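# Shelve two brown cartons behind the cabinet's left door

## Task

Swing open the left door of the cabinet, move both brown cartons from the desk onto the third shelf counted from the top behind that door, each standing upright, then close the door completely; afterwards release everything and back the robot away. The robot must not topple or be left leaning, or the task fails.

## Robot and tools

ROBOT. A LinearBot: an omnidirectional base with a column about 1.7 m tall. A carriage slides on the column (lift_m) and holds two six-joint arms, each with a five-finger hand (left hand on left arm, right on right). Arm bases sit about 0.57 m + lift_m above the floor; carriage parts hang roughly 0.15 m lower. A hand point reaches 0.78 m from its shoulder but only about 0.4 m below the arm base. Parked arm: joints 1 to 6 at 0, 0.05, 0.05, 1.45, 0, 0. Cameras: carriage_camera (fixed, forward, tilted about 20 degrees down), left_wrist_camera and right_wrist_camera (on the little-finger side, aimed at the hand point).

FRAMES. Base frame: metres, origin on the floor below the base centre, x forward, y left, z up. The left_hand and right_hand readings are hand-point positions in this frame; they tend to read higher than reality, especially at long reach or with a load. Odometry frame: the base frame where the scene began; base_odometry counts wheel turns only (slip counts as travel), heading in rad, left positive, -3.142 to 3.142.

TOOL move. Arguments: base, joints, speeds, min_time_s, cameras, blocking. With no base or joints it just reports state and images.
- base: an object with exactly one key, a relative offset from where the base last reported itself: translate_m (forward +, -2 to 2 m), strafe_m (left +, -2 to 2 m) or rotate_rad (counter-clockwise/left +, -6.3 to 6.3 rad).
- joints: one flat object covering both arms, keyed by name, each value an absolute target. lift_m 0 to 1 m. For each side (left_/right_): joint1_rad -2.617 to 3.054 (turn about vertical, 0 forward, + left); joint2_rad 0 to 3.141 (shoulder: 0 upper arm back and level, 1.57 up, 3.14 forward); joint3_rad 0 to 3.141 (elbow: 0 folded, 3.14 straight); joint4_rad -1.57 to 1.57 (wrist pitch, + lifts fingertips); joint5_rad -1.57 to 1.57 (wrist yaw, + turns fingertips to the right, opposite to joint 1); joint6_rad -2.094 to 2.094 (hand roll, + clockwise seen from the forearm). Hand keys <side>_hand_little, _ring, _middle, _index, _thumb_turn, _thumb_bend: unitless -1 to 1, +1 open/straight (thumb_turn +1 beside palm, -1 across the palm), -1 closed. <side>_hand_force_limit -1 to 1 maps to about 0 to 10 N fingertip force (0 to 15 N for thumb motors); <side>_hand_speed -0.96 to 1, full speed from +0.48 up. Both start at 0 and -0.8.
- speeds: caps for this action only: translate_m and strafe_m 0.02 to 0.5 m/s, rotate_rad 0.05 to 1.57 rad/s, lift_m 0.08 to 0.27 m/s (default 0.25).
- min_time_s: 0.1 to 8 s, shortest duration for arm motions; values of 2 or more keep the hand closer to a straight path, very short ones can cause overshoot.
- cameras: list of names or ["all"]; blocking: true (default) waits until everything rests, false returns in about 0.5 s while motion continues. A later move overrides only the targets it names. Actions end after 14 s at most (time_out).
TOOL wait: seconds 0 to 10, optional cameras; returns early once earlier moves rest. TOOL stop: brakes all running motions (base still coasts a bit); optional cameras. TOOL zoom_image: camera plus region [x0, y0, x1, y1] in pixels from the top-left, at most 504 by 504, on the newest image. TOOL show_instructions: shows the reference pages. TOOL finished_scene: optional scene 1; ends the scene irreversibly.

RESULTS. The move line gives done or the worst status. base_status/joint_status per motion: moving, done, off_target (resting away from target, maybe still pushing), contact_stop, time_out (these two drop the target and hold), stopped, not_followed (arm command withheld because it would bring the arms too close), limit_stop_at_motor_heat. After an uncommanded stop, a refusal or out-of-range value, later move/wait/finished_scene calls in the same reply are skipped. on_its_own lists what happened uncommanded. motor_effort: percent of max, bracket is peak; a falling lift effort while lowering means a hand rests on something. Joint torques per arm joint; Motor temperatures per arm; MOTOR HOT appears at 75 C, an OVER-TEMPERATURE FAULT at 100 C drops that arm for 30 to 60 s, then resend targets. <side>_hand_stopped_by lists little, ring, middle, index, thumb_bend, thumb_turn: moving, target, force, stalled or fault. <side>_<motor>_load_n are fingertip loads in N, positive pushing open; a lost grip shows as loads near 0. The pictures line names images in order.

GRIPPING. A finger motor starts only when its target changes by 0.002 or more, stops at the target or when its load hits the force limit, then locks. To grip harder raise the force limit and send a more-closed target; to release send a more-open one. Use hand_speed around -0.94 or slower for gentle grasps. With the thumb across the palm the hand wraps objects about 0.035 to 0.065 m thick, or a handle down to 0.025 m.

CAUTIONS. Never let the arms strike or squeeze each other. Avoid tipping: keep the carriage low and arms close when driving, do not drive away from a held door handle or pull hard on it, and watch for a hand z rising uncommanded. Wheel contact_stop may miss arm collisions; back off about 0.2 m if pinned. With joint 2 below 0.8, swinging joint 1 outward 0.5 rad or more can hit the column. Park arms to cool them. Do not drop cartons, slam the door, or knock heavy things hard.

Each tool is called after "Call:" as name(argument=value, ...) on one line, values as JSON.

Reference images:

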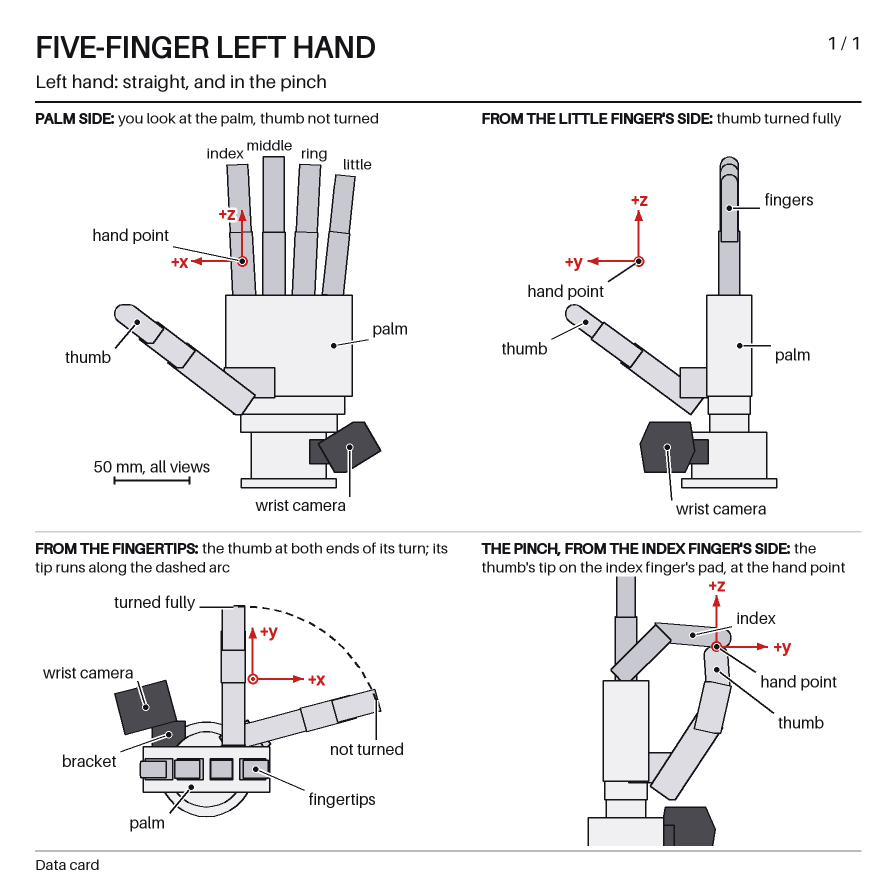

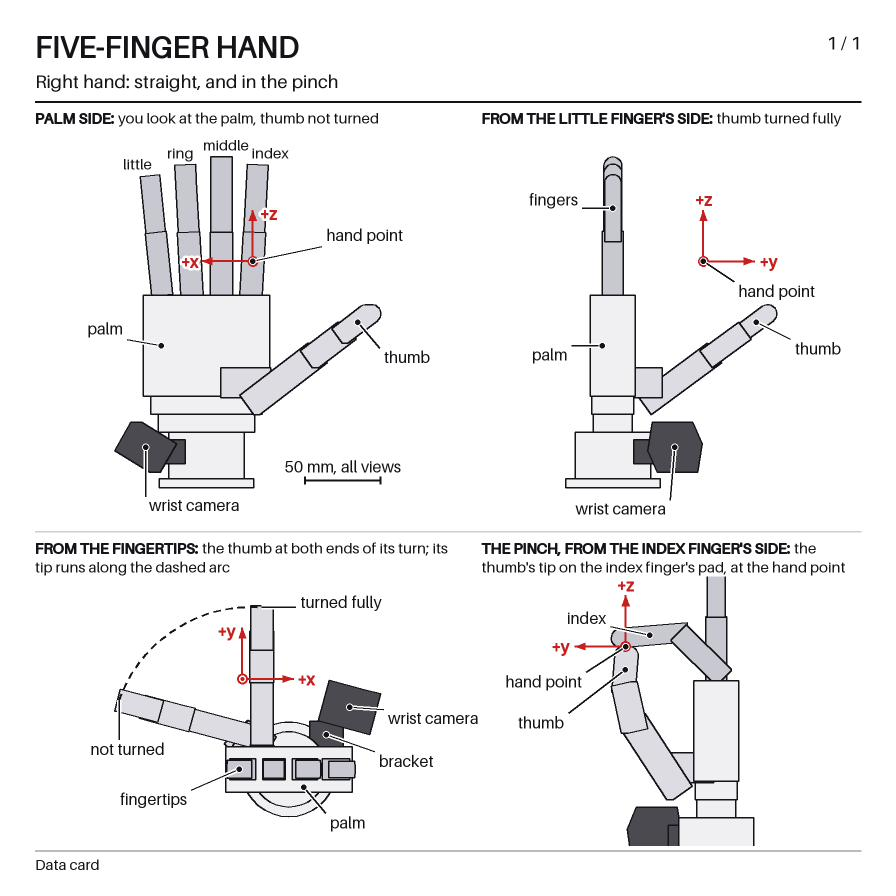

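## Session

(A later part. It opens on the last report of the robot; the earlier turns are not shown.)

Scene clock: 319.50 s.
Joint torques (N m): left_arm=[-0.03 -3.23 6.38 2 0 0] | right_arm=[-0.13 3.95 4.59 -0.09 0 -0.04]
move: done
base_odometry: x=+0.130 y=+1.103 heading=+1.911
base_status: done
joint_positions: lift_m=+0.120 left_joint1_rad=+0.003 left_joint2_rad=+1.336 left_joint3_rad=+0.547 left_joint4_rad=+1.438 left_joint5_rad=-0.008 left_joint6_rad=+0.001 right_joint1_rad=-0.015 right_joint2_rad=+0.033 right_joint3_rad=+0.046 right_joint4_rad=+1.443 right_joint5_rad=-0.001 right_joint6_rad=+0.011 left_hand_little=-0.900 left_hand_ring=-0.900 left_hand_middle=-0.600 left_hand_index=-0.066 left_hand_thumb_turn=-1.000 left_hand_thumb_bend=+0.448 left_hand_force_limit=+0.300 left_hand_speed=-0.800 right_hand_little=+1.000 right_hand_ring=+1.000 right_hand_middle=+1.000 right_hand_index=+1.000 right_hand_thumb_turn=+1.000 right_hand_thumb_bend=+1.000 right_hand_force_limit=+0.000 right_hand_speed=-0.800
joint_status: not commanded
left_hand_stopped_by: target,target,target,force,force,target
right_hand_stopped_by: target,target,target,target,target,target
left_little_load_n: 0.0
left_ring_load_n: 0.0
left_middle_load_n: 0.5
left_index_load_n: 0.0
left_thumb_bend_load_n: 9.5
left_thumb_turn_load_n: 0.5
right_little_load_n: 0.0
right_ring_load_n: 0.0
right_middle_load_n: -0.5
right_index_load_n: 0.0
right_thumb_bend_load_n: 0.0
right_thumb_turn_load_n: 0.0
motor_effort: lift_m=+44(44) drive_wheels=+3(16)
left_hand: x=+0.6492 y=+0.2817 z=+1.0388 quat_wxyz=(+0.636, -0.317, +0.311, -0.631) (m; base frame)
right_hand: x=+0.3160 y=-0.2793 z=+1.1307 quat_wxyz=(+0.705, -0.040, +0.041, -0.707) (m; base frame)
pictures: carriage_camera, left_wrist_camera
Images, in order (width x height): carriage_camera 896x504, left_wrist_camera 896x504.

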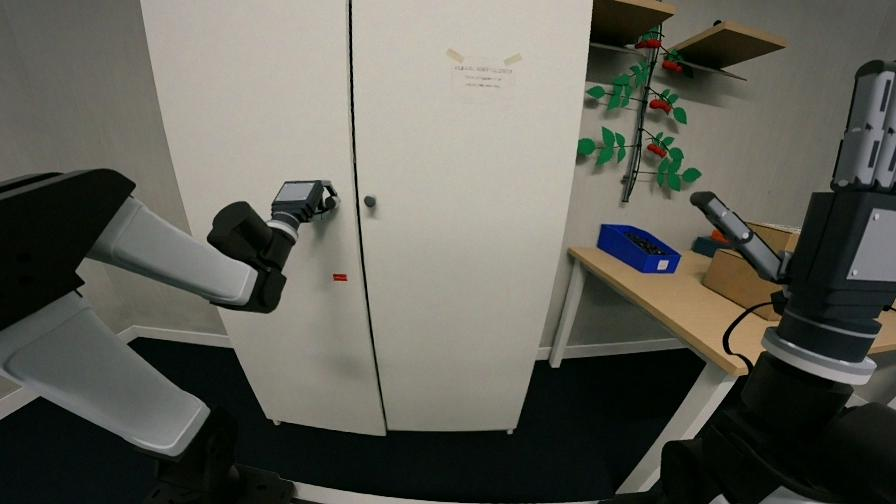

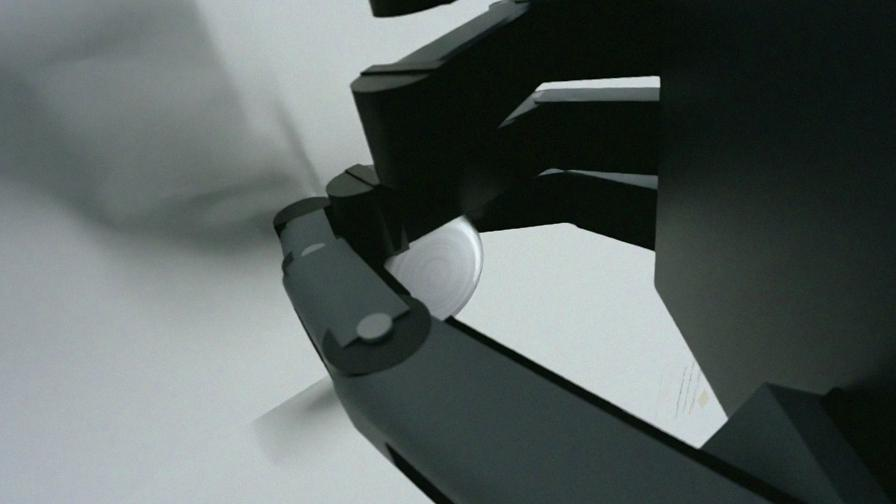

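Call:
move(base={"translate_m": -0.06}, speeds={"translate_m": 0.04})

Call:
move(base={"translate_m": -0.06}, joints={"left_joint1_rad": 0.06}, speeds={"translate_m": 0.04}, cameras=["carriage_camera"])

Scene clock: 325.17 s.
Joint torques (N m): left_arm=[0.02 -3.32 6.64 1.97 0.28 -0.13] | right_arm=[-0.16 3.74 4.49 0 -0.04 -0.01]
move: done
base_odometry: x=+0.150 y=+1.046 heading=+1.911
base_status: done
joint_positions: lift_m=+0.120 left_joint1_rad=+0.004 left_joint2_rad=+1.336 left_joint3_rad=+0.546 left_joint4_rad=+1.436 left_joint5_rad=-0.032 left_joint6_rad=+0.010 right_joint1_rad=-0.015 right_joint2_rad=+0.033 right_joint3_rad=+0.046 right_joint4_rad=+1.441 right_joint5_rad=-0.001 right_joint6_rad=+0.011 left_hand_little=-0.900 left_hand_ring=-0.900 left_hand_middle=-0.600 left_hand_index=-0.066 left_hand_thumb_turn=-1.000 left_hand_thumb_bend=+0.448 left_hand_force_limit=+0.300 left_hand_speed=-0.800 right_hand_little=+1.000 right_hand_ring=+1.000 right_hand_middle=+1.000 right_hand_index=+1.000 right_hand_thumb_turn=+1.000 right_hand_thumb_bend=+1.000 right_hand_force_limit=+0.000 right_hand_speed=-0.800
joint_status: not commanded
left_hand_stopped_by: target,target,target,force,force,target
right_hand_stopped_by: target,target,target,target,target,target
left_little_load_n: 0.0
left_ring_load_n: 0.0
left_middle_load_n: 0.5
left_index_load_n: 1.0
left_thumb_bend_load_n: 9.5
left_thumb_turn_load_n: 0.5
right_little_load_n: 0.0
right_ring_load_n: -0.5
right_middle_load_n: 0.0
right_index_load_n: 0.0
right_thumb_bend_load_n: 0.0
right_thumb_turn_load_n: 0.0
motor_effort: lift_m=+43(45) drive_wheels=-3(17)
left_hand: x=+0.6501 y=+0.2873 z=+1.0379 quat_wxyz=(+0.642, -0.325, +0.306, -0.623) (m; base frame)
right_hand: x=+0.3164 y=-0.2793 z=+1.1306 quat_wxyz=(+0.705, -0.041, +0.041, -0.707) (m; base frame)
pictures: none

Scene clock: 327.20 s.
Joint torques (N m): left_arm=[0.72 -3.25 6.64 1.79 -0.04 -0.04] | right_arm=[-0.12 3.81 4.7 -0.02 -0.03 -0.05]
move: done
base_odometry: x=+0.170 y=+0.990 heading=+1.911
base_status: done
joint_positions: lift_m=+0.120 left_joint1_rad=+0.056 left_joint2_rad=+1.336 left_joint3_rad=+0.546 left_joint4_rad=+1.448 left_joint5_rad=-0.009 left_joint6_rad=+0.006 right_joint1_rad=-0.015 right_joint2_rad=+0.033 right_joint3_rad=+0.046 right_joint4_rad=+1.441 right_joint5_rad=-0.001 right_joint6_rad=+0.011 left_hand_little=-0.900 left_hand_ring=-0.900 left_hand_middle=-0.600 left_hand_index=-0.066 left_hand_thumb_turn=-1.000 left_hand_thumb_bend=+0.448 left_hand_force_limit=+0.300 left_hand_speed=-0.800 right_hand_little=+1.000 right_hand_ring=+1.000 right_hand_middle=+1.000 right_hand_index=+1.000 right_hand_thumb_turn=+1.000 right_hand_thumb_bend=+1.000 right_hand_force_limit=+0.000 right_hand_speed=-0.800
joint_status: all done
left_hand_stopped_by: target,target,target,force,force,target
right_hand_stopped_by: target,target,target,target,target,target
left_little_load_n: 0.0
left_ring_load_n: 0.0
left_middle_load_n: 1.0
left_index_load_n: 0.0
left_thumb_bend_load_n: 9.0
left_thumb_turn_load_n: 1.0
right_little_load_n: -0.5
right_ring_load_n: 0.0
right_middle_load_n: 0.0
right_index_load_n: 0.0
right_thumb_bend_load_n: 0.0
right_thumb_turn_load_n: 0.0
motor_effort: lift_m=+43(44) drive_wheels=-2(9)
left_hand: x=+0.6490 y=+0.3046 z=+1.0406 quat_wxyz=(+0.655, -0.322, +0.301, -0.613) (m; base frame)
right_hand: x=+0.3165 y=-0.2793 z=+1.1305 quat_wxyz=(+0.705, -0.041, +0.041, -0.707) (m; base frame)
pictures: carriage_camera
Images, in order (width x height): carriage_camera 896x504.

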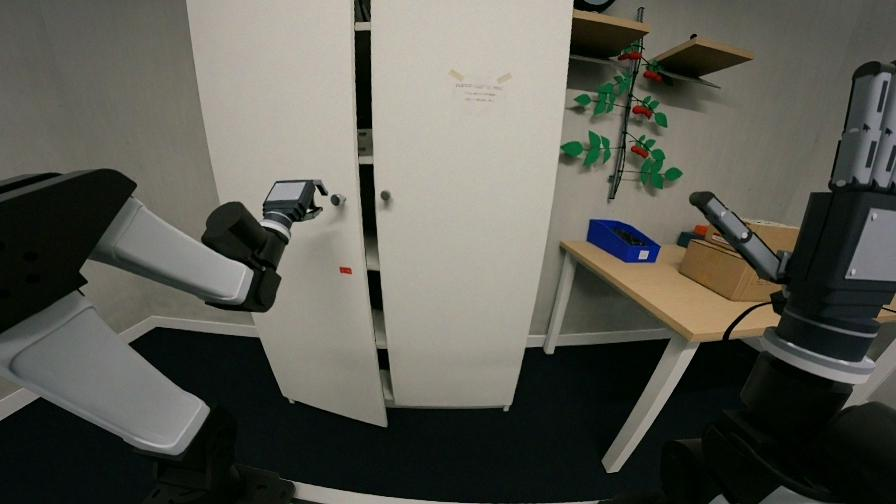

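Call:
move(joints={"left_hand_index": 1, "left_hand_middle": 1, "left_hand_thumb_bend": 1})

Call:
move(base={"translate_m": -0.1}, speeds={"translate_m": 0.2})

Call:
move(joints={"left_joint1_rad": 0.0, "left_joint2_rad": 0.05, "left_joint3_rad": 0.05, "left_joint4_rad": 1.45, "left_joint5_rad": 0, "left_joint6_rad": 0, "left_hand_index": 1, "left_hand_middle": 1, "left_hand_ring": 1, "left_hand_little": 1, "left_hand_thumb_turn": 1, "right_joint1_rad": 0.75, "right_joint2_rad": 2.04, "right_joint3_rad": 1.64, "right_joint4_rad": 0.4, "right_joint5_rad": 0, "right_joint6_rad": -1.57}, min_time_s=3, cameras=["carriage_camera"])

Scene clock: 365.87 s.
Joint torques (N m): left_arm=[0.88 -3.3 6.57 1.81 0.09 -0.07] | right_arm=[-0.21 3.77 4.68 -0.02 -0.03 -0.03]
move: done
base_odometry: x=+0.170 y=+0.990 heading=+1.911
base_status: not commanded
joint_positions: lift_m=+0.120 left_joint1_rad=+0.056 left_joint2_rad=+1.336 left_joint3_rad=+0.546 left_joint4_rad=+1.448 left_joint5_rad=-0.008 left_joint6_rad=+0.006 right_joint1_rad=-0.015 right_joint2_rad=+0.033 right_joint3_rad=+0.046 right_joint4_rad=+1.441 right_joint5_rad=-0.001 right_joint6_rad=+0.011 left_hand_little=-0.900 left_hand_ring=-0.900 left_hand_middle=+1.000 left_hand_index=+1.000 left_hand_thumb_turn=-1.000 left_hand_thumb_bend=+1.000 left_hand_force_limit=+0.300 left_hand_speed=-0.800 right_hand_little=+1.000 right_hand_ring=+1.000 right_hand_middle=+1.000 right_hand_index=+1.000 right_hand_thumb_turn=+1.000 right_hand_thumb_bend=+1.000 right_hand_force_limit=+0.000 right_hand_speed=-0.800
joint_status: all done
left_hand_stopped_by: target,target,target,target,target,target
right_hand_stopped_by: target,target,target,target,target,target
left_little_load_n: -0.5
left_ring_load_n: 0.0
left_middle_load_n: 0.0
left_index_load_n: -0.5
left_thumb_bend_load_n: 0.0
left_thumb_turn_load_n: 0.0
right_little_load_n: 0.0
right_ring_load_n: 0.0
right_middle_load_n: 0.0
right_index_load_n: 0.0
right_thumb_bend_load_n: 0.0
right_thumb_turn_load_n: 0.0
motor_effort: lift_m=+42(44) drive_wheels=-1(2)
left_hand: x=+0.6490 y=+0.3045 z=+1.0406 quat_wxyz=(+0.655, -0.322, +0.301, -0.613) (m; base frame)
right_hand: x=+0.3164 y=-0.2793 z=+1.1306 quat_wxyz=(+0.705, -0.041, +0.041, -0.707) (m; base frame)
pictures: none

Scene clock: 367.43 s.
Joint torques (N m): left_arm=[0.5 -3.3 6.58 1.81 0.02 -0.05] | right_arm=[-0.17 3.71 4.67 -0.05 -0.02 -0.02]
move: done
base_odometry: x=+0.204 y=+0.895 heading=+1.911
base_status: done
joint_positions: lift_m=+0.120 left_joint1_rad=+0.056 left_joint2_rad=+1.336 left_joint3_rad=+0.546 left_joint4_rad=+1.450 left_joint5_rad=-0.007 left_joint6_rad=+0.006 right_joint1_rad=-0.015 right_joint2_rad=+0.033 right_joint3_rad=+0.046 right_joint4_rad=+1.443 right_joint5_rad=-0.001 right_joint6_rad=+0.011 left_hand_little=-0.900 left_hand_ring=-0.900 left_hand_middle=+1.000 left_hand_index=+1.000 left_hand_thumb_turn=-1.000 left_hand_thumb_bend=+1.000 left_hand_force_limit=+0.300 left_hand_speed=-0.800 right_hand_little=+1.000 right_hand_ring=+1.000 right_hand_middle=+1.000 right_hand_index=+1.000 right_hand_thumb_turn=+1.000 right_hand_thumb_bend=+1.000 right_hand_force_limit=+0.000 right_hand_speed=-0.800
joint_status: not commanded
left_hand_stopped_by: target,target,target,target,target,target
right_hand_stopped_by: target,target,target,target,target,target
left_little_load_n: 0.0
left_ring_load_n: 0.0
left_middle_load_n: 0.0
left_index_load_n: 0.0
left_thumb_bend_load_n: 0.0
left_thumb_turn_load_n: 0.0
right_little_load_n: 0.0
right_ring_load_n: 0.0
right_middle_load_n: 0.0
right_index_load_n: 0.0
right_thumb_bend_load_n: 0.0
right_thumb_turn_load_n: 0.0
motor_effort: lift_m=+42(44) drive_wheels=-1(13)
left_hand: x=+0.6487 y=+0.3043 z=+1.0411 quat_wxyz=(+0.655, -0.321, +0.301, -0.614) (m; base frame)
right_hand: x=+0.3160 y=-0.2793 z=+1.1307 quat_wxyz=(+0.705, -0.040, +0.041, -0.707) (m; base frame)
pictures: none

Scene clock: 373.07 s.
Joint torques (N m): left_arm=[0.05 2.1 5.3 0.03 0.01 -0.04] | right_arm=[0.53 -8.49 8.44 1.94 0.01 -0.25]
move: done
base_odometry: x=+0.204 y=+0.895 heading=+1.911
base_status: not commanded
joint_positions: lift_m=+0.120 left_joint1_rad=+0.006 left_joint2_rad=+0.063 left_joint3_rad=+0.059 left_joint4_rad=+1.451 left_joint5_rad=-0.006 left_joint6_rad=+0.005 right_joint1_rad=+0.744 right_joint2_rad=+2.031 right_joint3_rad=+1.608 right_joint4_rad=+0.405 right_joint5_rad=-0.001 right_joint6_rad=-1.556 left_hand_little=+1.000 left_hand_ring=+1.000 left_hand_middle=+1.000 left_hand_index=+1.000 left_hand_thumb_turn=+1.000 left_hand_thumb_bend=+1.000 left_hand_force_limit=+0.300 left_hand_speed=-0.800 right_hand_little=+1.000 right_hand_ring=+1.000 right_hand_middle=+1.000 right_hand_index=+1.000 right_hand_thumb_turn=+1.000 right_hand_thumb_bend=+1.000 right_hand_force_limit=+0.000 right_hand_speed=-0.800
joint_status: all done
left_hand_stopped_by: target,target,target,target,target,target
right_hand_stopped_by: target,target,target,target,target,target
left_little_load_n: 0.0
left_ring_load_n: 0.0
left_middle_load_n: 0.0
left_index_load_n: 0.0
left_thumb_bend_load_n: 0.0
left_thumb_turn_load_n: 0.0
right_little_load_n: 0.0
right_ring_load_n: 0.0
right_middle_load_n: 0.0
right_index_load_n: 0.0
right_thumb_bend_load_n: 0.0
right_thumb_turn_load_n: 0.0
motor_effort: lift_m=+43(45) drive_wheels=-1(2)
left_hand: x=+0.3198 y=+0.2809 z=+1.1338 quat_wxyz=(+0.710, -0.046, +0.041, -0.702) (m; base frame)
right_hand: x=+0.7457 y=+0.0888 z=+0.9536 quat_wxyz=(+0.260, -0.666, -0.255, -0.651) (m; base frame)
pictures: carriage_camera
Images, in order (width x height): carriage_camera 896x504.

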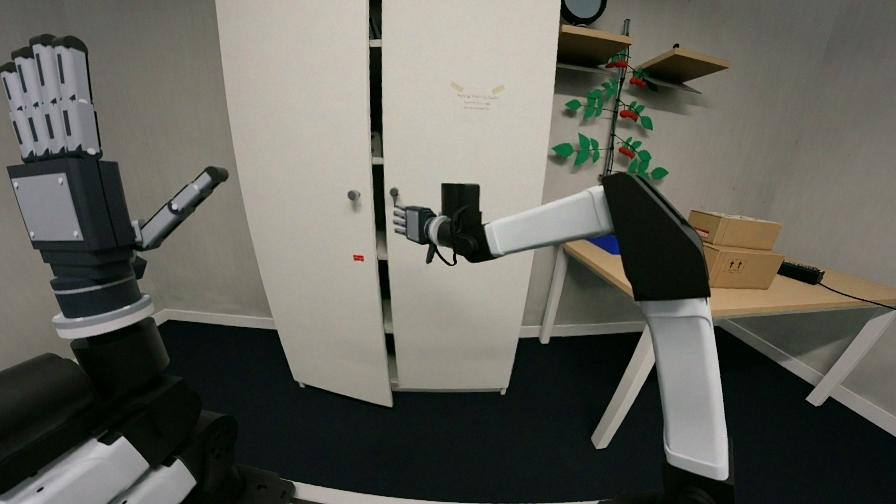

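Call:
move(joints={"lift_m": 0.05})

Call:
move(base={"translate_m": 0.15}, speeds={"translate_m": 0.08}, cameras=["carriage_camera"])

Call:
zoom_image(camera="carriage_camera", region=[280, 100, 500, 260])

Scene clock: 383.63 s.
Joint torques (N m): left_arm=[0.02 2.43 5.85 0.03 0.01 -0.03] | right_arm=[0.47 -9.48 7.54 2.13 -0.02 -0.23]
Motor temperatures (°C): left_arm=[27 31 36 36 28 25] | right_arm=[27 32 36 33 27 28]
move: done
base_odometry: x=+0.204 y=+0.896 heading=+1.911
base_status: not commanded
joint_positions: lift_m=+0.050 left_joint1_rad=+0.006 left_joint2_rad=+0.060 left_joint3_rad=+0.054 left_joint4_rad=+1.451 left_joint5_rad=-0.006 left_joint6_rad=+0.005 right_joint1_rad=+0.744 right_joint2_rad=+2.042 right_joint3_rad=+1.621 right_joint4_rad=+0.389 right_joint5_rad=-0.001 right_joint6_rad=-1.556 left_hand_little=+1.000 left_hand_ring=+1.000 left_hand_middle=+1.000 left_hand_index=+1.000 left_hand_thumb_turn=+1.000 left_hand_thumb_bend=+1.000 left_hand_force_limit=+0.300 left_hand_speed=-0.800 right_hand_little=+1.000 right_hand_ring=+1.000 right_hand_middle=+1.000 right_hand_index=+1.000 right_hand_thumb_turn=+1.000 right_hand_thumb_bend=+1.000 right_hand_force_limit=+0.000 right_hand_speed=-0.800
joint_status: all done
left_hand_stopped_by: target,target,target,target,target,target
right_hand_stopped_by: target,target,target,target,target,target
left_little_load_n: 0.0
left_ring_load_n: 0.0
left_middle_load_n: 0.0
left_index_load_n: 0.0
left_thumb_bend_load_n: 0.0
left_thumb_turn_load_n: 0.0
right_little_load_n: 0.0
right_ring_load_n: 0.0
right_middle_load_n: 0.0
right_index_load_n: 0.0
right_thumb_bend_load_n: 0.0
right_thumb_turn_load_n: 0.0
motor_effort: lift_m=+45(46) drive_wheels=+0(1)
left_hand: x=+0.3205 y=+0.2809 z=+1.0622 quat_wxyz=(+0.710, -0.046, +0.042, -0.702) (m; base frame)
right_hand: x=+0.7473 y=+0.0902 z=+0.8786 quat_wxyz=(+0.258, -0.671, -0.257, -0.646) (m; base frame)
pictures: none

Scene clock: 386.13 s.
Joint torques (N m): left_arm=[-0.14 2.26 5.76 0.06 -0.04 -0.09] | right_arm=[0.4 -9.57 7.46 2.1 -0.02 -0.23]
move: done
base_odometry: x=+0.154 y=+1.037 heading=+1.911
base_status: done
joint_positions: lift_m=+0.050 left_joint1_rad=+0.006 left_joint2_rad=+0.060 left_joint3_rad=+0.054 left_joint4_rad=+1.451 left_joint5_rad=-0.006 left_joint6_rad=+0.005 right_joint1_rad=+0.747 right_joint2_rad=+2.042 right_joint3_rad=+1.621 right_joint4_rad=+0.390 right_joint5_rad=-0.001 right_joint6_rad=-1.556 left_hand_little=+1.000 left_hand_ring=+1.000 left_hand_middle=+1.000 left_hand_index=+1.000 left_hand_thumb_turn=+1.000 left_hand_thumb_bend=+1.000 left_hand_force_limit=+0.300 left_hand_speed=-0.800 right_hand_little=+1.000 right_hand_ring=+1.000 right_hand_middle=+1.000 right_hand_index=+1.000 right_hand_thumb_turn=+1.000 right_hand_thumb_bend=+1.000 right_hand_force_limit=+0.000 right_hand_speed=-0.800
joint_status: not commanded
left_hand_stopped_by: target,target,target,target,target,target
right_hand_stopped_by: target,target,target,target,target,target
left_little_load_n: 0.0
left_ring_load_n: 0.0
left_middle_load_n: 0.0
left_index_load_n: 0.0
left_thumb_bend_load_n: 0.0
left_thumb_turn_load_n: 0.0
right_little_load_n: 0.0
right_ring_load_n: 0.0
right_middle_load_n: 0.0
right_index_load_n: 0.0
right_thumb_bend_load_n: 0.0
right_thumb_turn_load_n: 0.0
motor_effort: lift_m=+45(47) drive_wheels=-6(13)
left_hand: x=+0.3206 y=+0.2809 z=+1.0621 quat_wxyz=(+0.710, -0.047, +0.042, -0.702) (m; base frame)
right_hand: x=+0.7462 y=+0.0918 z=+0.8790 quat_wxyz=(+0.259, -0.670, -0.257, -0.646) (m; base frame)
pictures: carriage_camera
Images, in order (width x height): carriage_camera 896x504.

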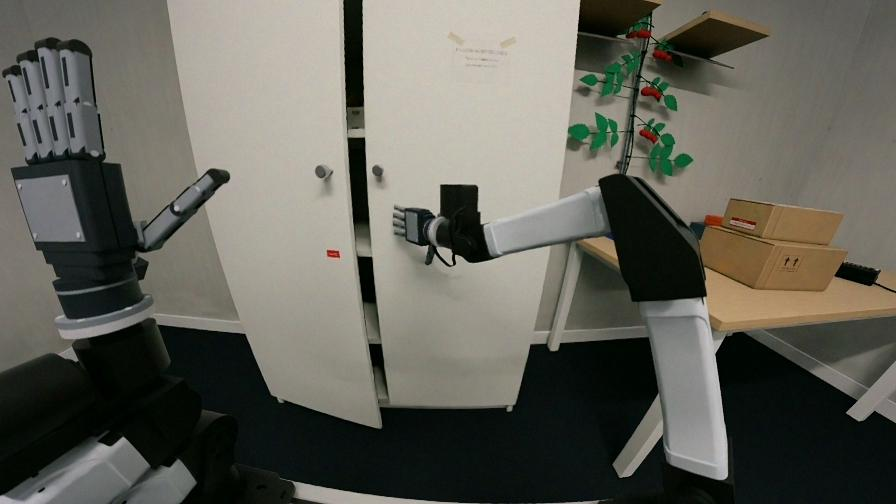

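Scaled by 2.291 from the camera's 896x504 image, which has a finer 1280x720 frame.

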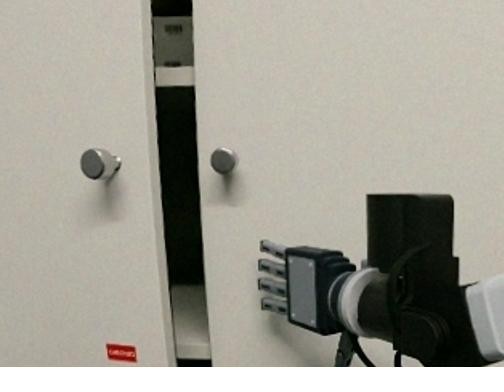

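Call:
move(joints={"right_joint1_rad": 0.83})

Call:
move(base={"translate_m": 0.035}, speeds={"translate_m": 0.05}, cameras=["carriage_camera"])

Call:
zoom_image(camera="carriage_camera", region=[280, 100, 500, 260])

Scene clock: 392.07 s.
Joint torques (N m): left_arm=[-0.02 2.41 5.79 0.03 0.03 -0.03] | right_arm=[-0.57 -9.52 7.45 2.09 0.04 -0.22]
move: done
base_odometry: x=+0.154 y=+1.037 heading=+1.911
base_status: not commanded
joint_positions: lift_m=+0.050 left_joint1_rad=+0.006 left_joint2_rad=+0.060 left_joint3_rad=+0.054 left_joint4_rad=+1.451 left_joint5_rad=-0.006 left_joint6_rad=+0.005 right_joint1_rad=+0.836 right_joint2_rad=+2.042 right_joint3_rad=+1.621 right_joint4_rad=+0.390 right_joint5_rad=-0.001 right_joint6_rad=-1.556 left_hand_little=+1.000 left_hand_ring=+1.000 left_hand_middle=+1.000 left_hand_index=+1.000 left_hand_thumb_turn=+1.000 left_hand_thumb_bend=+1.000 left_hand_force_limit=+0.300 left_hand_speed=-0.800 right_hand_little=+1.000 right_hand_ring=+1.000 right_hand_middle=+1.000 right_hand_index=+1.000 right_hand_thumb_turn=+1.000 right_hand_thumb_bend=+1.000 right_hand_force_limit=+0.000 right_hand_speed=-0.800
joint_status: all done
left_hand_stopped_by: target,target,target,target,target,target
right_hand_stopped_by: target,target,target,target,target,target
left_little_load_n: 0.0
left_ring_load_n: 0.0
left_middle_load_n: 0.0
left_index_load_n: 0.0
left_thumb_bend_load_n: 0.0
left_thumb_turn_load_n: 0.0
right_little_load_n: 0.0
right_ring_load_n: 0.0
right_middle_load_n: 0.0
right_index_load_n: -0.5
right_thumb_bend_load_n: 0.0
right_thumb_turn_load_n: 0.0
motor_effort: lift_m=+44(47) drive_wheels=-6(7)
left_hand: x=+0.3205 y=+0.2809 z=+1.0622 quat_wxyz=(+0.710, -0.046, +0.042, -0.702) (m; base frame)
right_hand: x=+0.7085 y=+0.1366 z=+0.8790 quat_wxyz=(+0.288, -0.658, -0.287, -0.634) (m; base frame)
pictures: none

Scene clock: 393.33 s.
Joint torques (N m): left_arm=[-0.02 2.32 5.74 0.07 0.06 -0.08] | right_arm=[-0.21 -9.54 7.47 2.09 0.07 -0.23]
move: done
base_odometry: x=+0.143 y=+1.070 heading=+1.910
base_status: done
joint_positions: lift_m=+0.050 left_joint1_rad=+0.006 left_joint2_rad=+0.060 left_joint3_rad=+0.054 left_joint4_rad=+1.451 left_joint5_rad=-0.006 left_joint6_rad=+0.005 right_joint1_rad=+0.833 right_joint2_rad=+2.042 right_joint3_rad=+1.621 right_joint4_rad=+0.390 right_joint5_rad=-0.002 right_joint6_rad=-1.556 left_hand_little=+1.000 left_hand_ring=+1.000 left_hand_middle=+1.000 left_hand_index=+1.000 left_hand_thumb_turn=+1.000 left_hand_thumb_bend=+1.000 left_hand_force_limit=+0.300 left_hand_speed=-0.800 right_hand_little=+1.000 right_hand_ring=+1.000 right_hand_middle=+1.000 right_hand_index=+1.000 right_hand_thumb_turn=+1.000 right_hand_thumb_bend=+1.000 right_hand_force_limit=+0.000 right_hand_speed=-0.800
joint_status: not commanded
left_hand_stopped_by: target,target,target,target,target,target
right_hand_stopped_by: target,target,target,target,target,target
left_little_load_n: 0.0
left_ring_load_n: 0.0
left_middle_load_n: 0.0
left_index_load_n: 0.0
left_thumb_bend_load_n: 0.0
left_thumb_turn_load_n: 0.0
right_little_load_n: 0.0
right_ring_load_n: 0.0
right_middle_load_n: 0.0
right_index_load_n: 0.0
right_thumb_bend_load_n: 0.0
right_thumb_turn_load_n: 0.0
motor_effort: lift_m=+46(47) drive_wheels=-6(14)
left_hand: x=+0.3205 y=+0.2809 z=+1.0622 quat_wxyz=(+0.710, -0.046, +0.042, -0.702) (m; base frame)
right_hand: x=+0.7099 y=+0.1350 z=+0.8791 quat_wxyz=(+0.287, -0.658, -0.286, -0.634) (m; base frame)
pictures: carriage_camera
Images, in order (width x height): carriage_camera 896x504.

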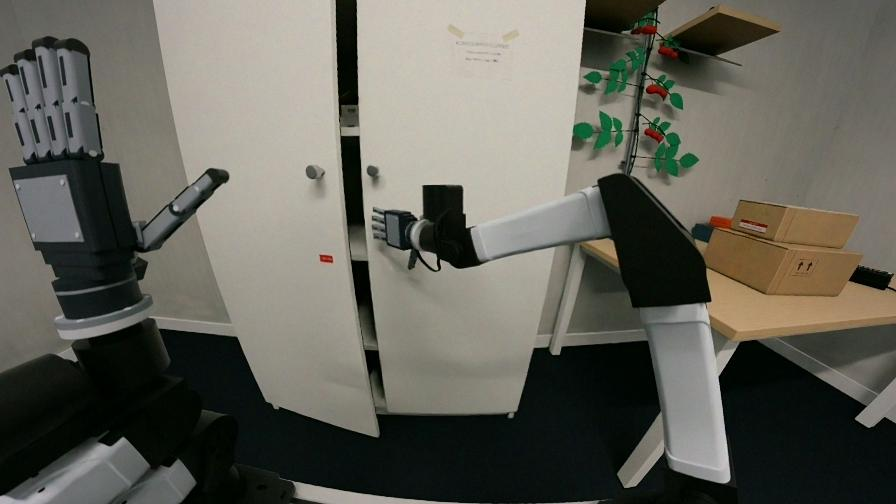

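Scaled by 2.291 from the camera's 896x504 image, which has a finer 1280x720 frame.

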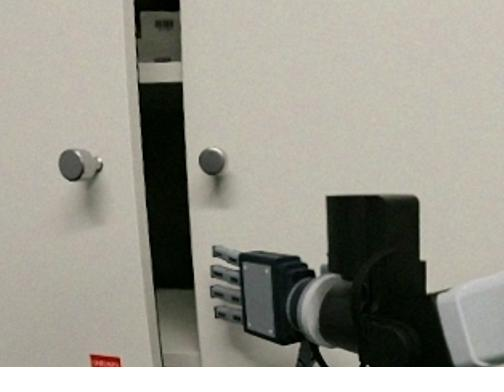

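Call:
move(joints={"right_joint1_rad": 0.93}, min_time_s=1.5, cameras=["carriage_camera"])

Call:
zoom_image(camera="carriage_camera", region=[280, 100, 500, 260])

Scene clock: 398.87 s.
Joint torques (N m): left_arm=[0.05 2.19 5.68 0.05 0.05 -0.05] | right_arm=[0.49 -9.57 7.47 2.08 0.03 -0.21]
move: done
base_odometry: x=+0.143 y=+1.070 heading=+1.910
base_status: not commanded
joint_positions: lift_m=+0.050 left_joint1_rad=+0.006 left_joint2_rad=+0.060 left_joint3_rad=+0.054 left_joint4_rad=+1.451 left_joint5_rad=-0.006 left_joint6_rad=+0.005 right_joint1_rad=+0.923 right_joint2_rad=+2.042 right_joint3_rad=+1.621 right_joint4_rad=+0.390 right_joint5_rad=-0.002 right_joint6_rad=-1.556 left_hand_little=+1.000 left_hand_ring=+1.000 left_hand_middle=+1.000 left_hand_index=+1.000 left_hand_thumb_turn=+1.000 left_hand_thumb_bend=+1.000 left_hand_force_limit=+0.300 left_hand_speed=-0.800 right_hand_little=+1.000 right_hand_ring=+1.000 right_hand_middle=+1.000 right_hand_index=+1.000 right_hand_thumb_turn=+1.000 right_hand_thumb_bend=+1.000 right_hand_force_limit=+0.000 right_hand_speed=-0.800
joint_status: all done
left_hand_stopped_by: target,target,target,target,target,target
right_hand_stopped_by: target,target,target,target,target,target
left_little_load_n: 0.0
left_ring_load_n: 0.0
left_middle_load_n: 0.0
left_index_load_n: 0.0
left_thumb_bend_load_n: 0.0
left_thumb_turn_load_n: 0.0
right_little_load_n: 0.0
right_ring_load_n: 0.0
right_middle_load_n: 0.0
right_index_load_n: 0.0
right_thumb_bend_load_n: 0.0
right_thumb_turn_load_n: 0.0
motor_effort: lift_m=+46(47) drive_wheels=-5(6)
left_hand: x=+0.3205 y=+0.2809 z=+1.0622 quat_wxyz=(+0.710, -0.046, +0.042, -0.702) (m; base frame)
right_hand: x=+0.6678 y=+0.1770 z=+0.8791 quat_wxyz=(+0.315, -0.645, -0.316, -0.621) (m; base frame)
pictures: carriage_camera
Images, in order (width x height): carriage_camera 896x504.

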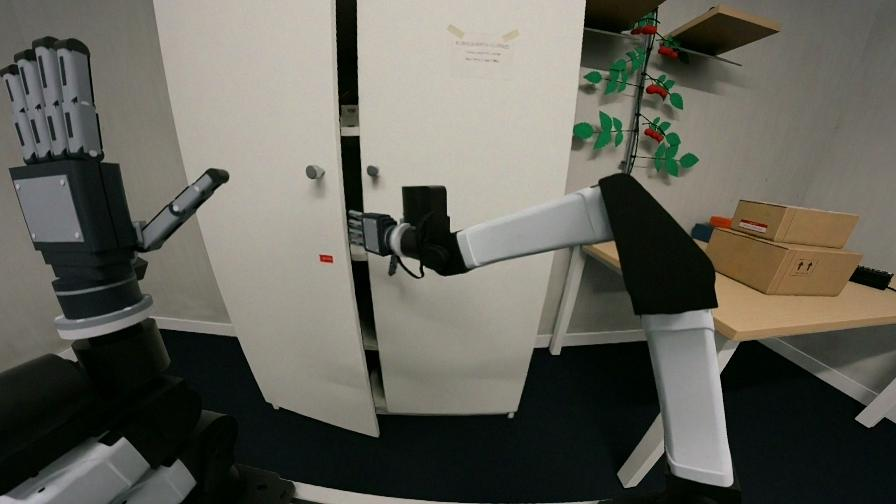

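Scaled by 2.291 from the camera's 896x504 image, which has a finer 1280x720 frame.

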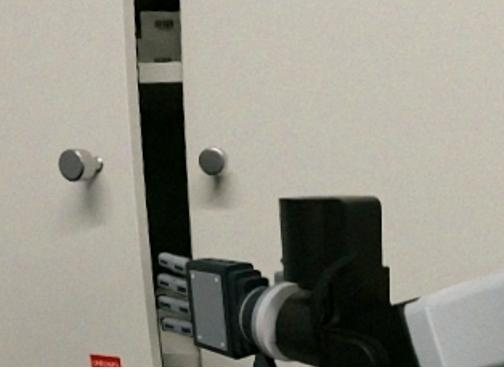

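Call:
move(base={"translate_m": 0.025}, speeds={"translate_m": 0.05})

Call:
move(base={"strafe_m": 0.06}, speeds={"strafe_m": 0.06}, cameras=["carriage_camera"])

Call:
zoom_image(camera="carriage_camera", region=[280, 100, 500, 260])

Scene clock: 410.97 s.
Joint torques (N m): left_arm=[-0.27 2.28 5.72 0.05 -0.01 -0.07] | right_arm=[0.35 -9.54 7.6 2.09 0 -0.23]
Motor temperatures (°C): left_arm=[27 31 36 34 28 25] | right_arm=[27 37 38 34 27 29]
move: done
base_odometry: x=+0.134 y=+1.094 heading=+1.910
base_status: done
joint_positions: lift_m=+0.050 left_joint1_rad=+0.006 left_joint2_rad=+0.060 left_joint3_rad=+0.054 left_joint4_rad=+1.451 left_joint5_rad=-0.006 left_joint6_rad=+0.005 right_joint1_rad=+0.926 right_joint2_rad=+2.042 right_joint3_rad=+1.621 right_joint4_rad=+0.391 right_joint5_rad=-0.002 right_joint6_rad=-1.556 left_hand_little=+1.000 left_hand_ring=+1.000 left_hand_middle=+1.000 left_hand_index=+1.000 left_hand_thumb_turn=+1.000 left_hand_thumb_bend=+1.000 left_hand_force_limit=+0.300 left_hand_speed=-0.800 right_hand_little=+1.000 right_hand_ring=+1.000 right_hand_middle=+1.000 right_hand_index=+1.000 right_hand_thumb_turn=+1.000 right_hand_thumb_bend=+1.000 right_hand_force_limit=+0.000 right_hand_speed=-0.800
joint_status: not commanded
left_hand_stopped_by: target,target,target,target,target,target
right_hand_stopped_by: target,target,target,target,target,target
left_little_load_n: 0.0
left_ring_load_n: 0.0
left_middle_load_n: 0.0
left_index_load_n: 0.0
left_thumb_bend_load_n: 0.0
left_thumb_turn_load_n: 0.0
right_little_load_n: 0.0
right_ring_load_n: 0.0
right_middle_load_n: 0.0
right_index_load_n: 0.0
right_thumb_bend_load_n: 0.5
right_thumb_turn_load_n: 0.0
motor_effort: lift_m=+45(46) drive_wheels=-5(14)
left_hand: x=+0.3205 y=+0.2809 z=+1.0622 quat_wxyz=(+0.710, -0.046, +0.042, -0.702) (m; base frame)
right_hand: x=+0.6662 y=+0.1785 z=+0.8792 quat_wxyz=(+0.316, -0.644, -0.317, -0.620) (m; base frame)
pictures: none

Scene clock: 412.50 s.
Joint torques (N m): left_arm=[0.02 2.51 5.72 0.07 0.03 -0.06] | right_arm=[0.5 -9.54 7.56 2.1 -0.12 -0.2]
move: done
base_odometry: x=+0.078 y=+1.074 heading=+1.909
base_status: done
joint_positions: lift_m=+0.050 left_joint1_rad=+0.004 left_joint2_rad=+0.060 left_joint3_rad=+0.054 left_joint4_rad=+1.451 left_joint5_rad=-0.004 left_joint6_rad=+0.005 right_joint1_rad=+0.923 right_joint2_rad=+2.042 right_joint3_rad=+1.621 right_joint4_rad=+0.391 right_joint5_rad=+0.015 right_joint6_rad=-1.560 left_hand_little=+1.000 left_hand_ring=+1.000 left_hand_middle=+1.000 left_hand_index=+1.000 left_hand_thumb_turn=+1.000 left_hand_thumb_bend=+1.000 left_hand_force_limit=+0.300 left_hand_speed=-0.800 right_hand_little=+1.000 right_hand_ring=+1.000 right_hand_middle=+1.000 right_hand_index=+1.000 right_hand_thumb_turn=+1.000 right_hand_thumb_bend=+1.000 right_hand_force_limit=+0.000 right_hand_speed=-0.800
joint_status: not commanded
left_hand_stopped_by: target,target,target,target,target,target
right_hand_stopped_by: target,target,target,target,target,target
left_little_load_n: 0.0
left_ring_load_n: 0.0
left_middle_load_n: 0.0
left_index_load_n: 0.0
left_thumb_bend_load_n: 0.0
left_thumb_turn_load_n: 0.0
right_little_load_n: 0.0
right_ring_load_n: 0.5
right_middle_load_n: 0.5
right_index_load_n: 0.0
right_thumb_bend_load_n: 0.0
right_thumb_turn_load_n: 0.0
motor_effort: lift_m=+46(46) drive_wheels=+3(11)
left_hand: x=+0.3205 y=+0.2805 z=+1.0621 quat_wxyz=(+0.709, -0.046, +0.043, -0.702) (m; base frame)
right_hand: x=+0.6697 y=+0.1743 z=+0.8794 quat_wxyz=(+0.309, -0.647, -0.312, -0.624) (m; base frame)
pictures: carriage_camera
Images, in order (width x height): carriage_camera 896x504.

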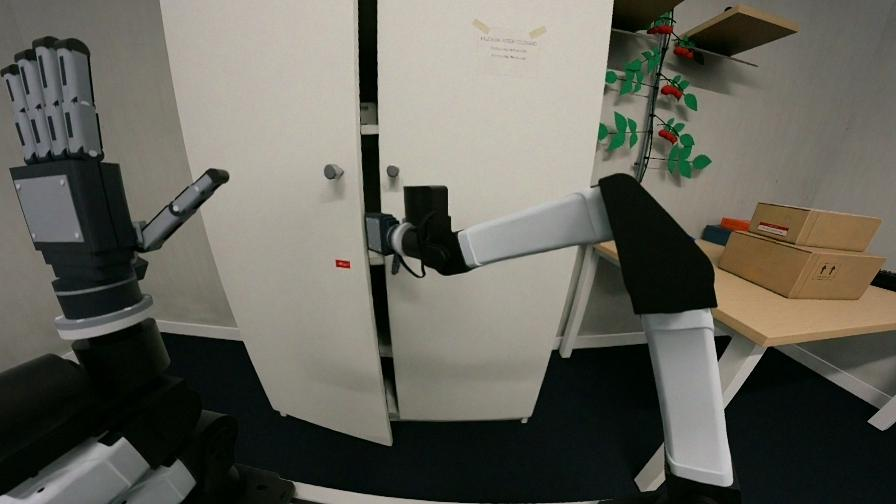

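Scaled by 2.291 from the camera's 896x504 image, which has a finer 1280x720 frame.

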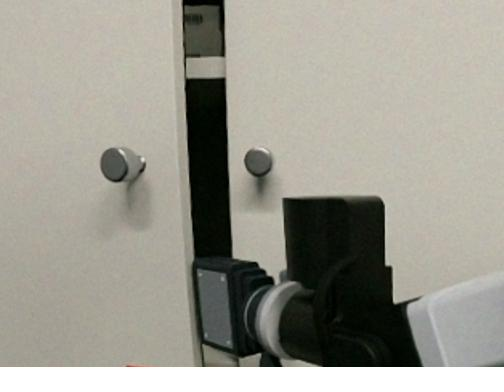

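Call:
move(base={"translate_m": -0.12}, speeds={"translate_m": 0.06}, cameras=["carriage_camera"])

Scene clock: 416.90 s.
Joint torques (N m): left_arm=[0.1 2.48 5.72 0.05 -0.02 -0.09] | right_arm=[0.76 -9.54 7.43 2.08 -0.21 -0.2]
move: done
base_odometry: x=+0.117 y=+0.961 heading=+1.909
base_status: done
joint_positions: lift_m=+0.050 left_joint1_rad=+0.004 left_joint2_rad=+0.060 left_joint3_rad=+0.054 left_joint4_rad=+1.449 left_joint5_rad=-0.004 left_joint6_rad=+0.005 right_joint1_rad=+0.921 right_joint2_rad=+2.042 right_joint3_rad=+1.621 right_joint4_rad=+0.391 right_joint5_rad=+0.024 right_joint6_rad=-1.560 left_hand_little=+1.000 left_hand_ring=+1.000 left_hand_middle=+1.000 left_hand_index=+1.000 left_hand_thumb_turn=+1.000 left_hand_thumb_bend=+1.000 left_hand_force_limit=+0.300 left_hand_speed=-0.800 right_hand_little=+1.000 right_hand_ring=+1.000 right_hand_middle=+1.000 right_hand_index=+1.000 right_hand_thumb_turn=+1.000 right_hand_thumb_bend=+1.000 right_hand_force_limit=+0.000 right_hand_speed=-0.800
joint_status: not commanded
left_hand_stopped_by: target,target,target,target,target,target
right_hand_stopped_by: target,target,target,target,target,target
left_little_load_n: 0.0
left_ring_load_n: 0.0
left_middle_load_n: 0.0
left_index_load_n: 0.0
left_thumb_bend_load_n: 0.0
left_thumb_turn_load_n: 0.0
right_little_load_n: 0.0
right_ring_load_n: 0.0
right_middle_load_n: 0.0
right_index_load_n: -0.5
right_thumb_bend_load_n: 0.0
right_thumb_turn_load_n: 0.0
motor_effort: lift_m=+44(47) drive_wheels=+0(9)
left_hand: x=+0.3210 y=+0.2805 z=+1.0619 quat_wxyz=(+0.709, -0.047, +0.043, -0.702) (m; base frame)
right_hand: x=+0.6717 y=+0.1720 z=+0.8794 quat_wxyz=(+0.305, -0.648, -0.308, -0.626) (m; base frame)
pictures: carriage_camera
Images, in order (width x height): carriage_camera 896x504.

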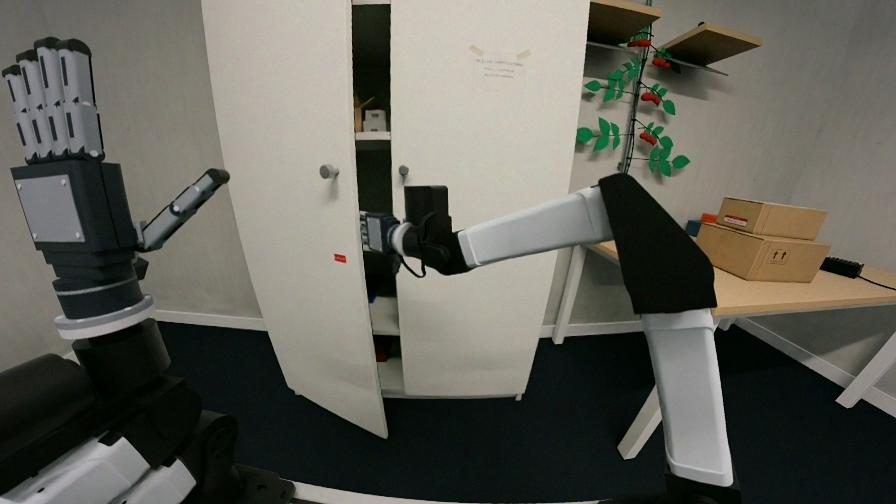

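Call:
move(base={"translate_m": -0.1}, speeds={"translate_m": 0.06})

Call:
move(base={"strafe_m": 0.2}, speeds={"strafe_m": 0.08}, cameras=["carriage_camera"])

Scene clock: 429.10 s.
Joint torques (N m): left_arm=[0.05 2.43 5.72 0.07 -0.02 -0.08] | right_arm=[0.83 -9.54 7.53 2.09 -0.25 -0.2]
move: done
base_odometry: x=+0.150 y=+0.866 heading=+1.909
base_status: done
joint_positions: lift_m=+0.050 left_joint1_rad=+0.004 left_joint2_rad=+0.060 left_joint3_rad=+0.054 left_joint4_rad=+1.449 left_joint5_rad=-0.004 left_joint6_rad=+0.005 right_joint1_rad=+0.921 right_joint2_rad=+2.042 right_joint3_rad=+1.621 right_joint4_rad=+0.391 right_joint5_rad=+0.027 right_joint6_rad=-1.560 left_hand_little=+1.000 left_hand_ring=+1.000 left_hand_middle=+1.000 left_hand_index=+1.000 left_hand_thumb_turn=+1.000 left_hand_thumb_bend=+1.000 left_hand_force_limit=+0.300 left_hand_speed=-0.800 right_hand_little=+1.000 right_hand_ring=+1.000 right_hand_middle=+1.000 right_hand_index=+1.000 right_hand_thumb_turn=+1.000 right_hand_thumb_bend=+1.000 right_hand_force_limit=+0.000 right_hand_speed=-0.800
joint_status: not commanded
left_hand_stopped_by: target,target,target,target,target,target
right_hand_stopped_by: target,target,target,target,target,target
left_little_load_n: 0.0
left_ring_load_n: 0.0
left_middle_load_n: 0.0
left_index_load_n: 0.0
left_thumb_bend_load_n: 0.0
left_thumb_turn_load_n: 0.0
right_little_load_n: 0.0
right_ring_load_n: 0.0
right_middle_load_n: -0.5
right_index_load_n: -0.5
right_thumb_bend_load_n: 0.0
right_thumb_turn_load_n: 0.0
motor_effort: lift_m=+44(47) drive_wheels=+0(13)
left_hand: x=+0.3211 y=+0.2805 z=+1.0619 quat_wxyz=(+0.709, -0.047, +0.044, -0.702) (m; base frame)
right_hand: x=+0.6724 y=+0.1710 z=+0.8795 quat_wxyz=(+0.304, -0.649, -0.307, -0.627) (m; base frame)
pictures: none

Scene clock: 432.23 s.
Joint torques (N m): left_arm=[-0.01 2.22 5.7 0.01 -0.06 -0.09] | right_arm=[13.31 -4.25 10.77 2.55 -5.01 -1.16]
move: done
base_odometry: x=-0.038 y=+0.800 heading=+1.909
base_status: done
joint_positions: lift_m=+0.050 left_joint1_rad=+0.004 left_joint2_rad=+0.060 left_joint3_rad=+0.054 left_joint4_rad=+1.451 left_joint5_rad=-0.003 left_joint6_rad=+0.005 right_joint1_rad=+0.770 right_joint2_rad=+1.983 right_joint3_rad=+1.575 right_joint4_rad=+0.323 right_joint5_rad=+0.561 right_joint6_rad=-1.477 left_hand_little=+1.000 left_hand_ring=+1.000 left_hand_middle=+1.000 left_hand_index=+1.000 left_hand_thumb_turn=+1.000 left_hand_thumb_bend=+1.000 left_hand_force_limit=+0.300 left_hand_speed=-0.800 right_hand_little=+1.000 right_hand_ring=+1.000 right_hand_middle=+1.000 right_hand_index=+1.000 right_hand_thumb_turn=+1.000 right_hand_thumb_bend=+1.000 right_hand_force_limit=+0.000 right_hand_speed=-0.800
joint_status: not commanded
left_hand_stopped_by: target,target,target,target,target,target
right_hand_stopped_by: target,target,target,target,target,target
left_little_load_n: 0.0
left_ring_load_n: 0.0
left_middle_load_n: 0.5
left_index_load_n: 0.0
left_thumb_bend_load_n: 0.0
left_thumb_turn_load_n: 0.0
right_little_load_n: 0.0
right_ring_load_n: 0.0
right_middle_load_n: 0.0
right_index_load_n: 0.0
right_thumb_bend_load_n: 0.0
right_thumb_turn_load_n: 0.0
motor_effort: lift_m=+46(47) drive_wheels=+12(28)
left_hand: x=+0.3206 y=+0.2802 z=+1.0621 quat_wxyz=(+0.709, -0.046, +0.043, -0.702) (m; base frame)
right_hand: x=+0.7460 y=-0.0154 z=+0.8749 quat_wxyz=(+0.087, -0.730, -0.059, -0.676) (m; base frame)
pictures: carriage_camera
Images, in order (width x height): carriage_camera 896x504.

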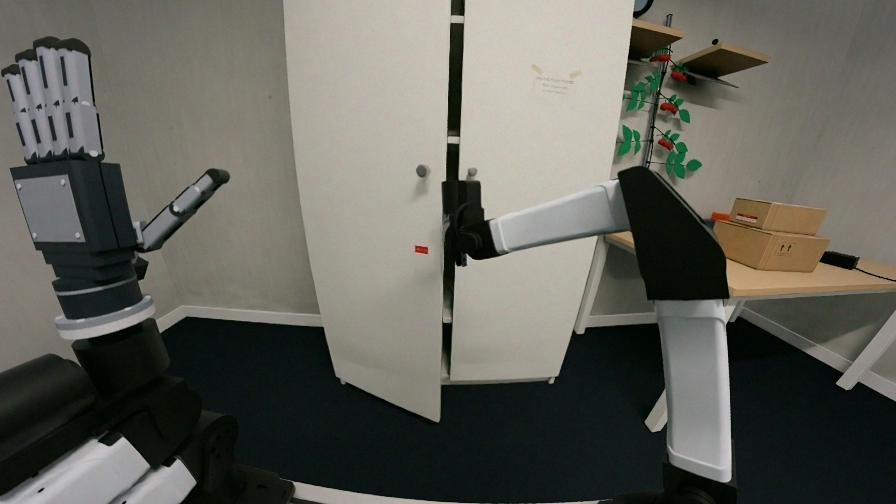

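Call:
move(base={"strafe_m": -0.16}, speeds={"strafe_m": 0.08}, cameras=["carriage_camera"])

Call:
zoom_image(camera="carriage_camera", region=[320, 100, 540, 260])

Scene clock: 438.17 s.
Joint torques (N m): left_arm=[0.12 2.07 5.71 0.06 -0.03 -0.03] | right_arm=[-0.06 -8.39 8.49 2.16 -0.16 -0.24]
Motor temperatures (°C): left_arm=[27 31 36 33 28 25] | right_arm=[29 37 41 37 35 29]
move: done
base_odometry: x=+0.113 y=+0.853 heading=+1.909
base_status: done
joint_positions: lift_m=+0.050 left_joint1_rad=+0.004 left_joint2_rad=+0.060 left_joint3_rad=+0.054 left_joint4_rad=+1.451 left_joint5_rad=-0.003 left_joint6_rad=+0.005 right_joint1_rad=+0.930 right_joint2_rad=+2.029 right_joint3_rad=+1.608 right_joint4_rad=+0.384 right_joint5_rad=+0.016 right_joint6_rad=-1.556 left_hand_little=+1.000 left_hand_ring=+1.000 left_hand_middle=+1.000 left_hand_index=+1.000 left_hand_thumb_turn=+1.000 left_hand_thumb_bend=+1.000 left_hand_force_limit=+0.300 left_hand_speed=-0.800 right_hand_little=+1.000 right_hand_ring=+1.000 right_hand_middle=+1.000 right_hand_index=+1.000 right_hand_thumb_turn=+1.000 right_hand_thumb_bend=+1.000 right_hand_force_limit=+0.000 right_hand_speed=-0.800
joint_status: not commanded
left_hand_stopped_by: target,target,target,target,target,target
right_hand_stopped_by: target,target,target,target,target,target
left_little_load_n: 0.0
left_ring_load_n: 0.0
left_middle_load_n: 0.0
left_index_load_n: 0.0
left_thumb_bend_load_n: 0.0
left_thumb_turn_load_n: 0.0
right_little_load_n: 0.0
right_ring_load_n: 0.0
right_middle_load_n: 0.0
right_index_load_n: 0.0
right_thumb_bend_load_n: 0.0
right_thumb_turn_load_n: 0.0
motor_effort: lift_m=+45(47) drive_wheels=-2(9)
left_hand: x=+0.3206 y=+0.2801 z=+1.0621 quat_wxyz=(+0.709, -0.045, +0.043, -0.703) (m; base frame)
right_hand: x=+0.6644 y=+0.1746 z=+0.8789 quat_wxyz=(+0.311, -0.648, -0.313, -0.620) (m; base frame)
pictures: carriage_camera
Images, in order (width x height): carriage_camera 896x504.

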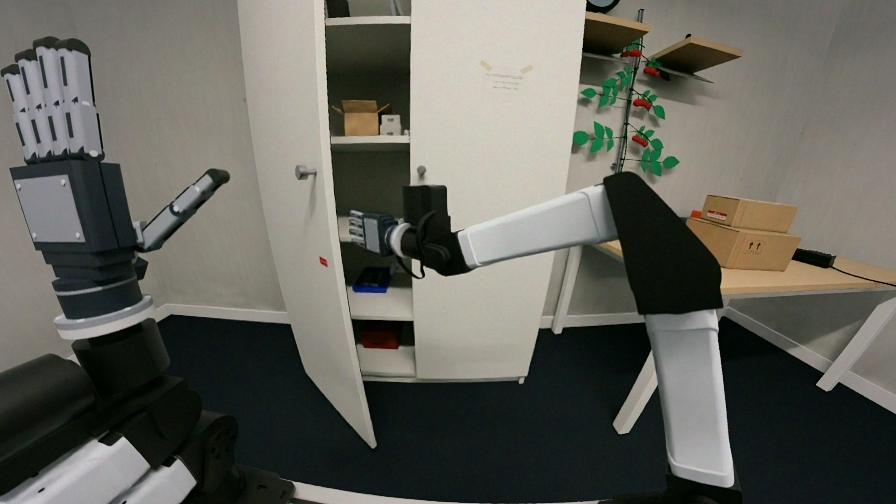

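Scaled by 2.291 from the camera's 896x504 image, which has a finer 1280x720 frame.

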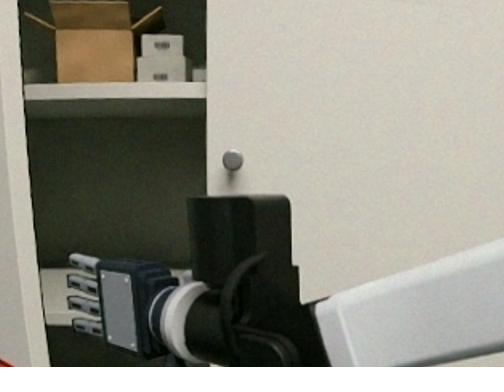

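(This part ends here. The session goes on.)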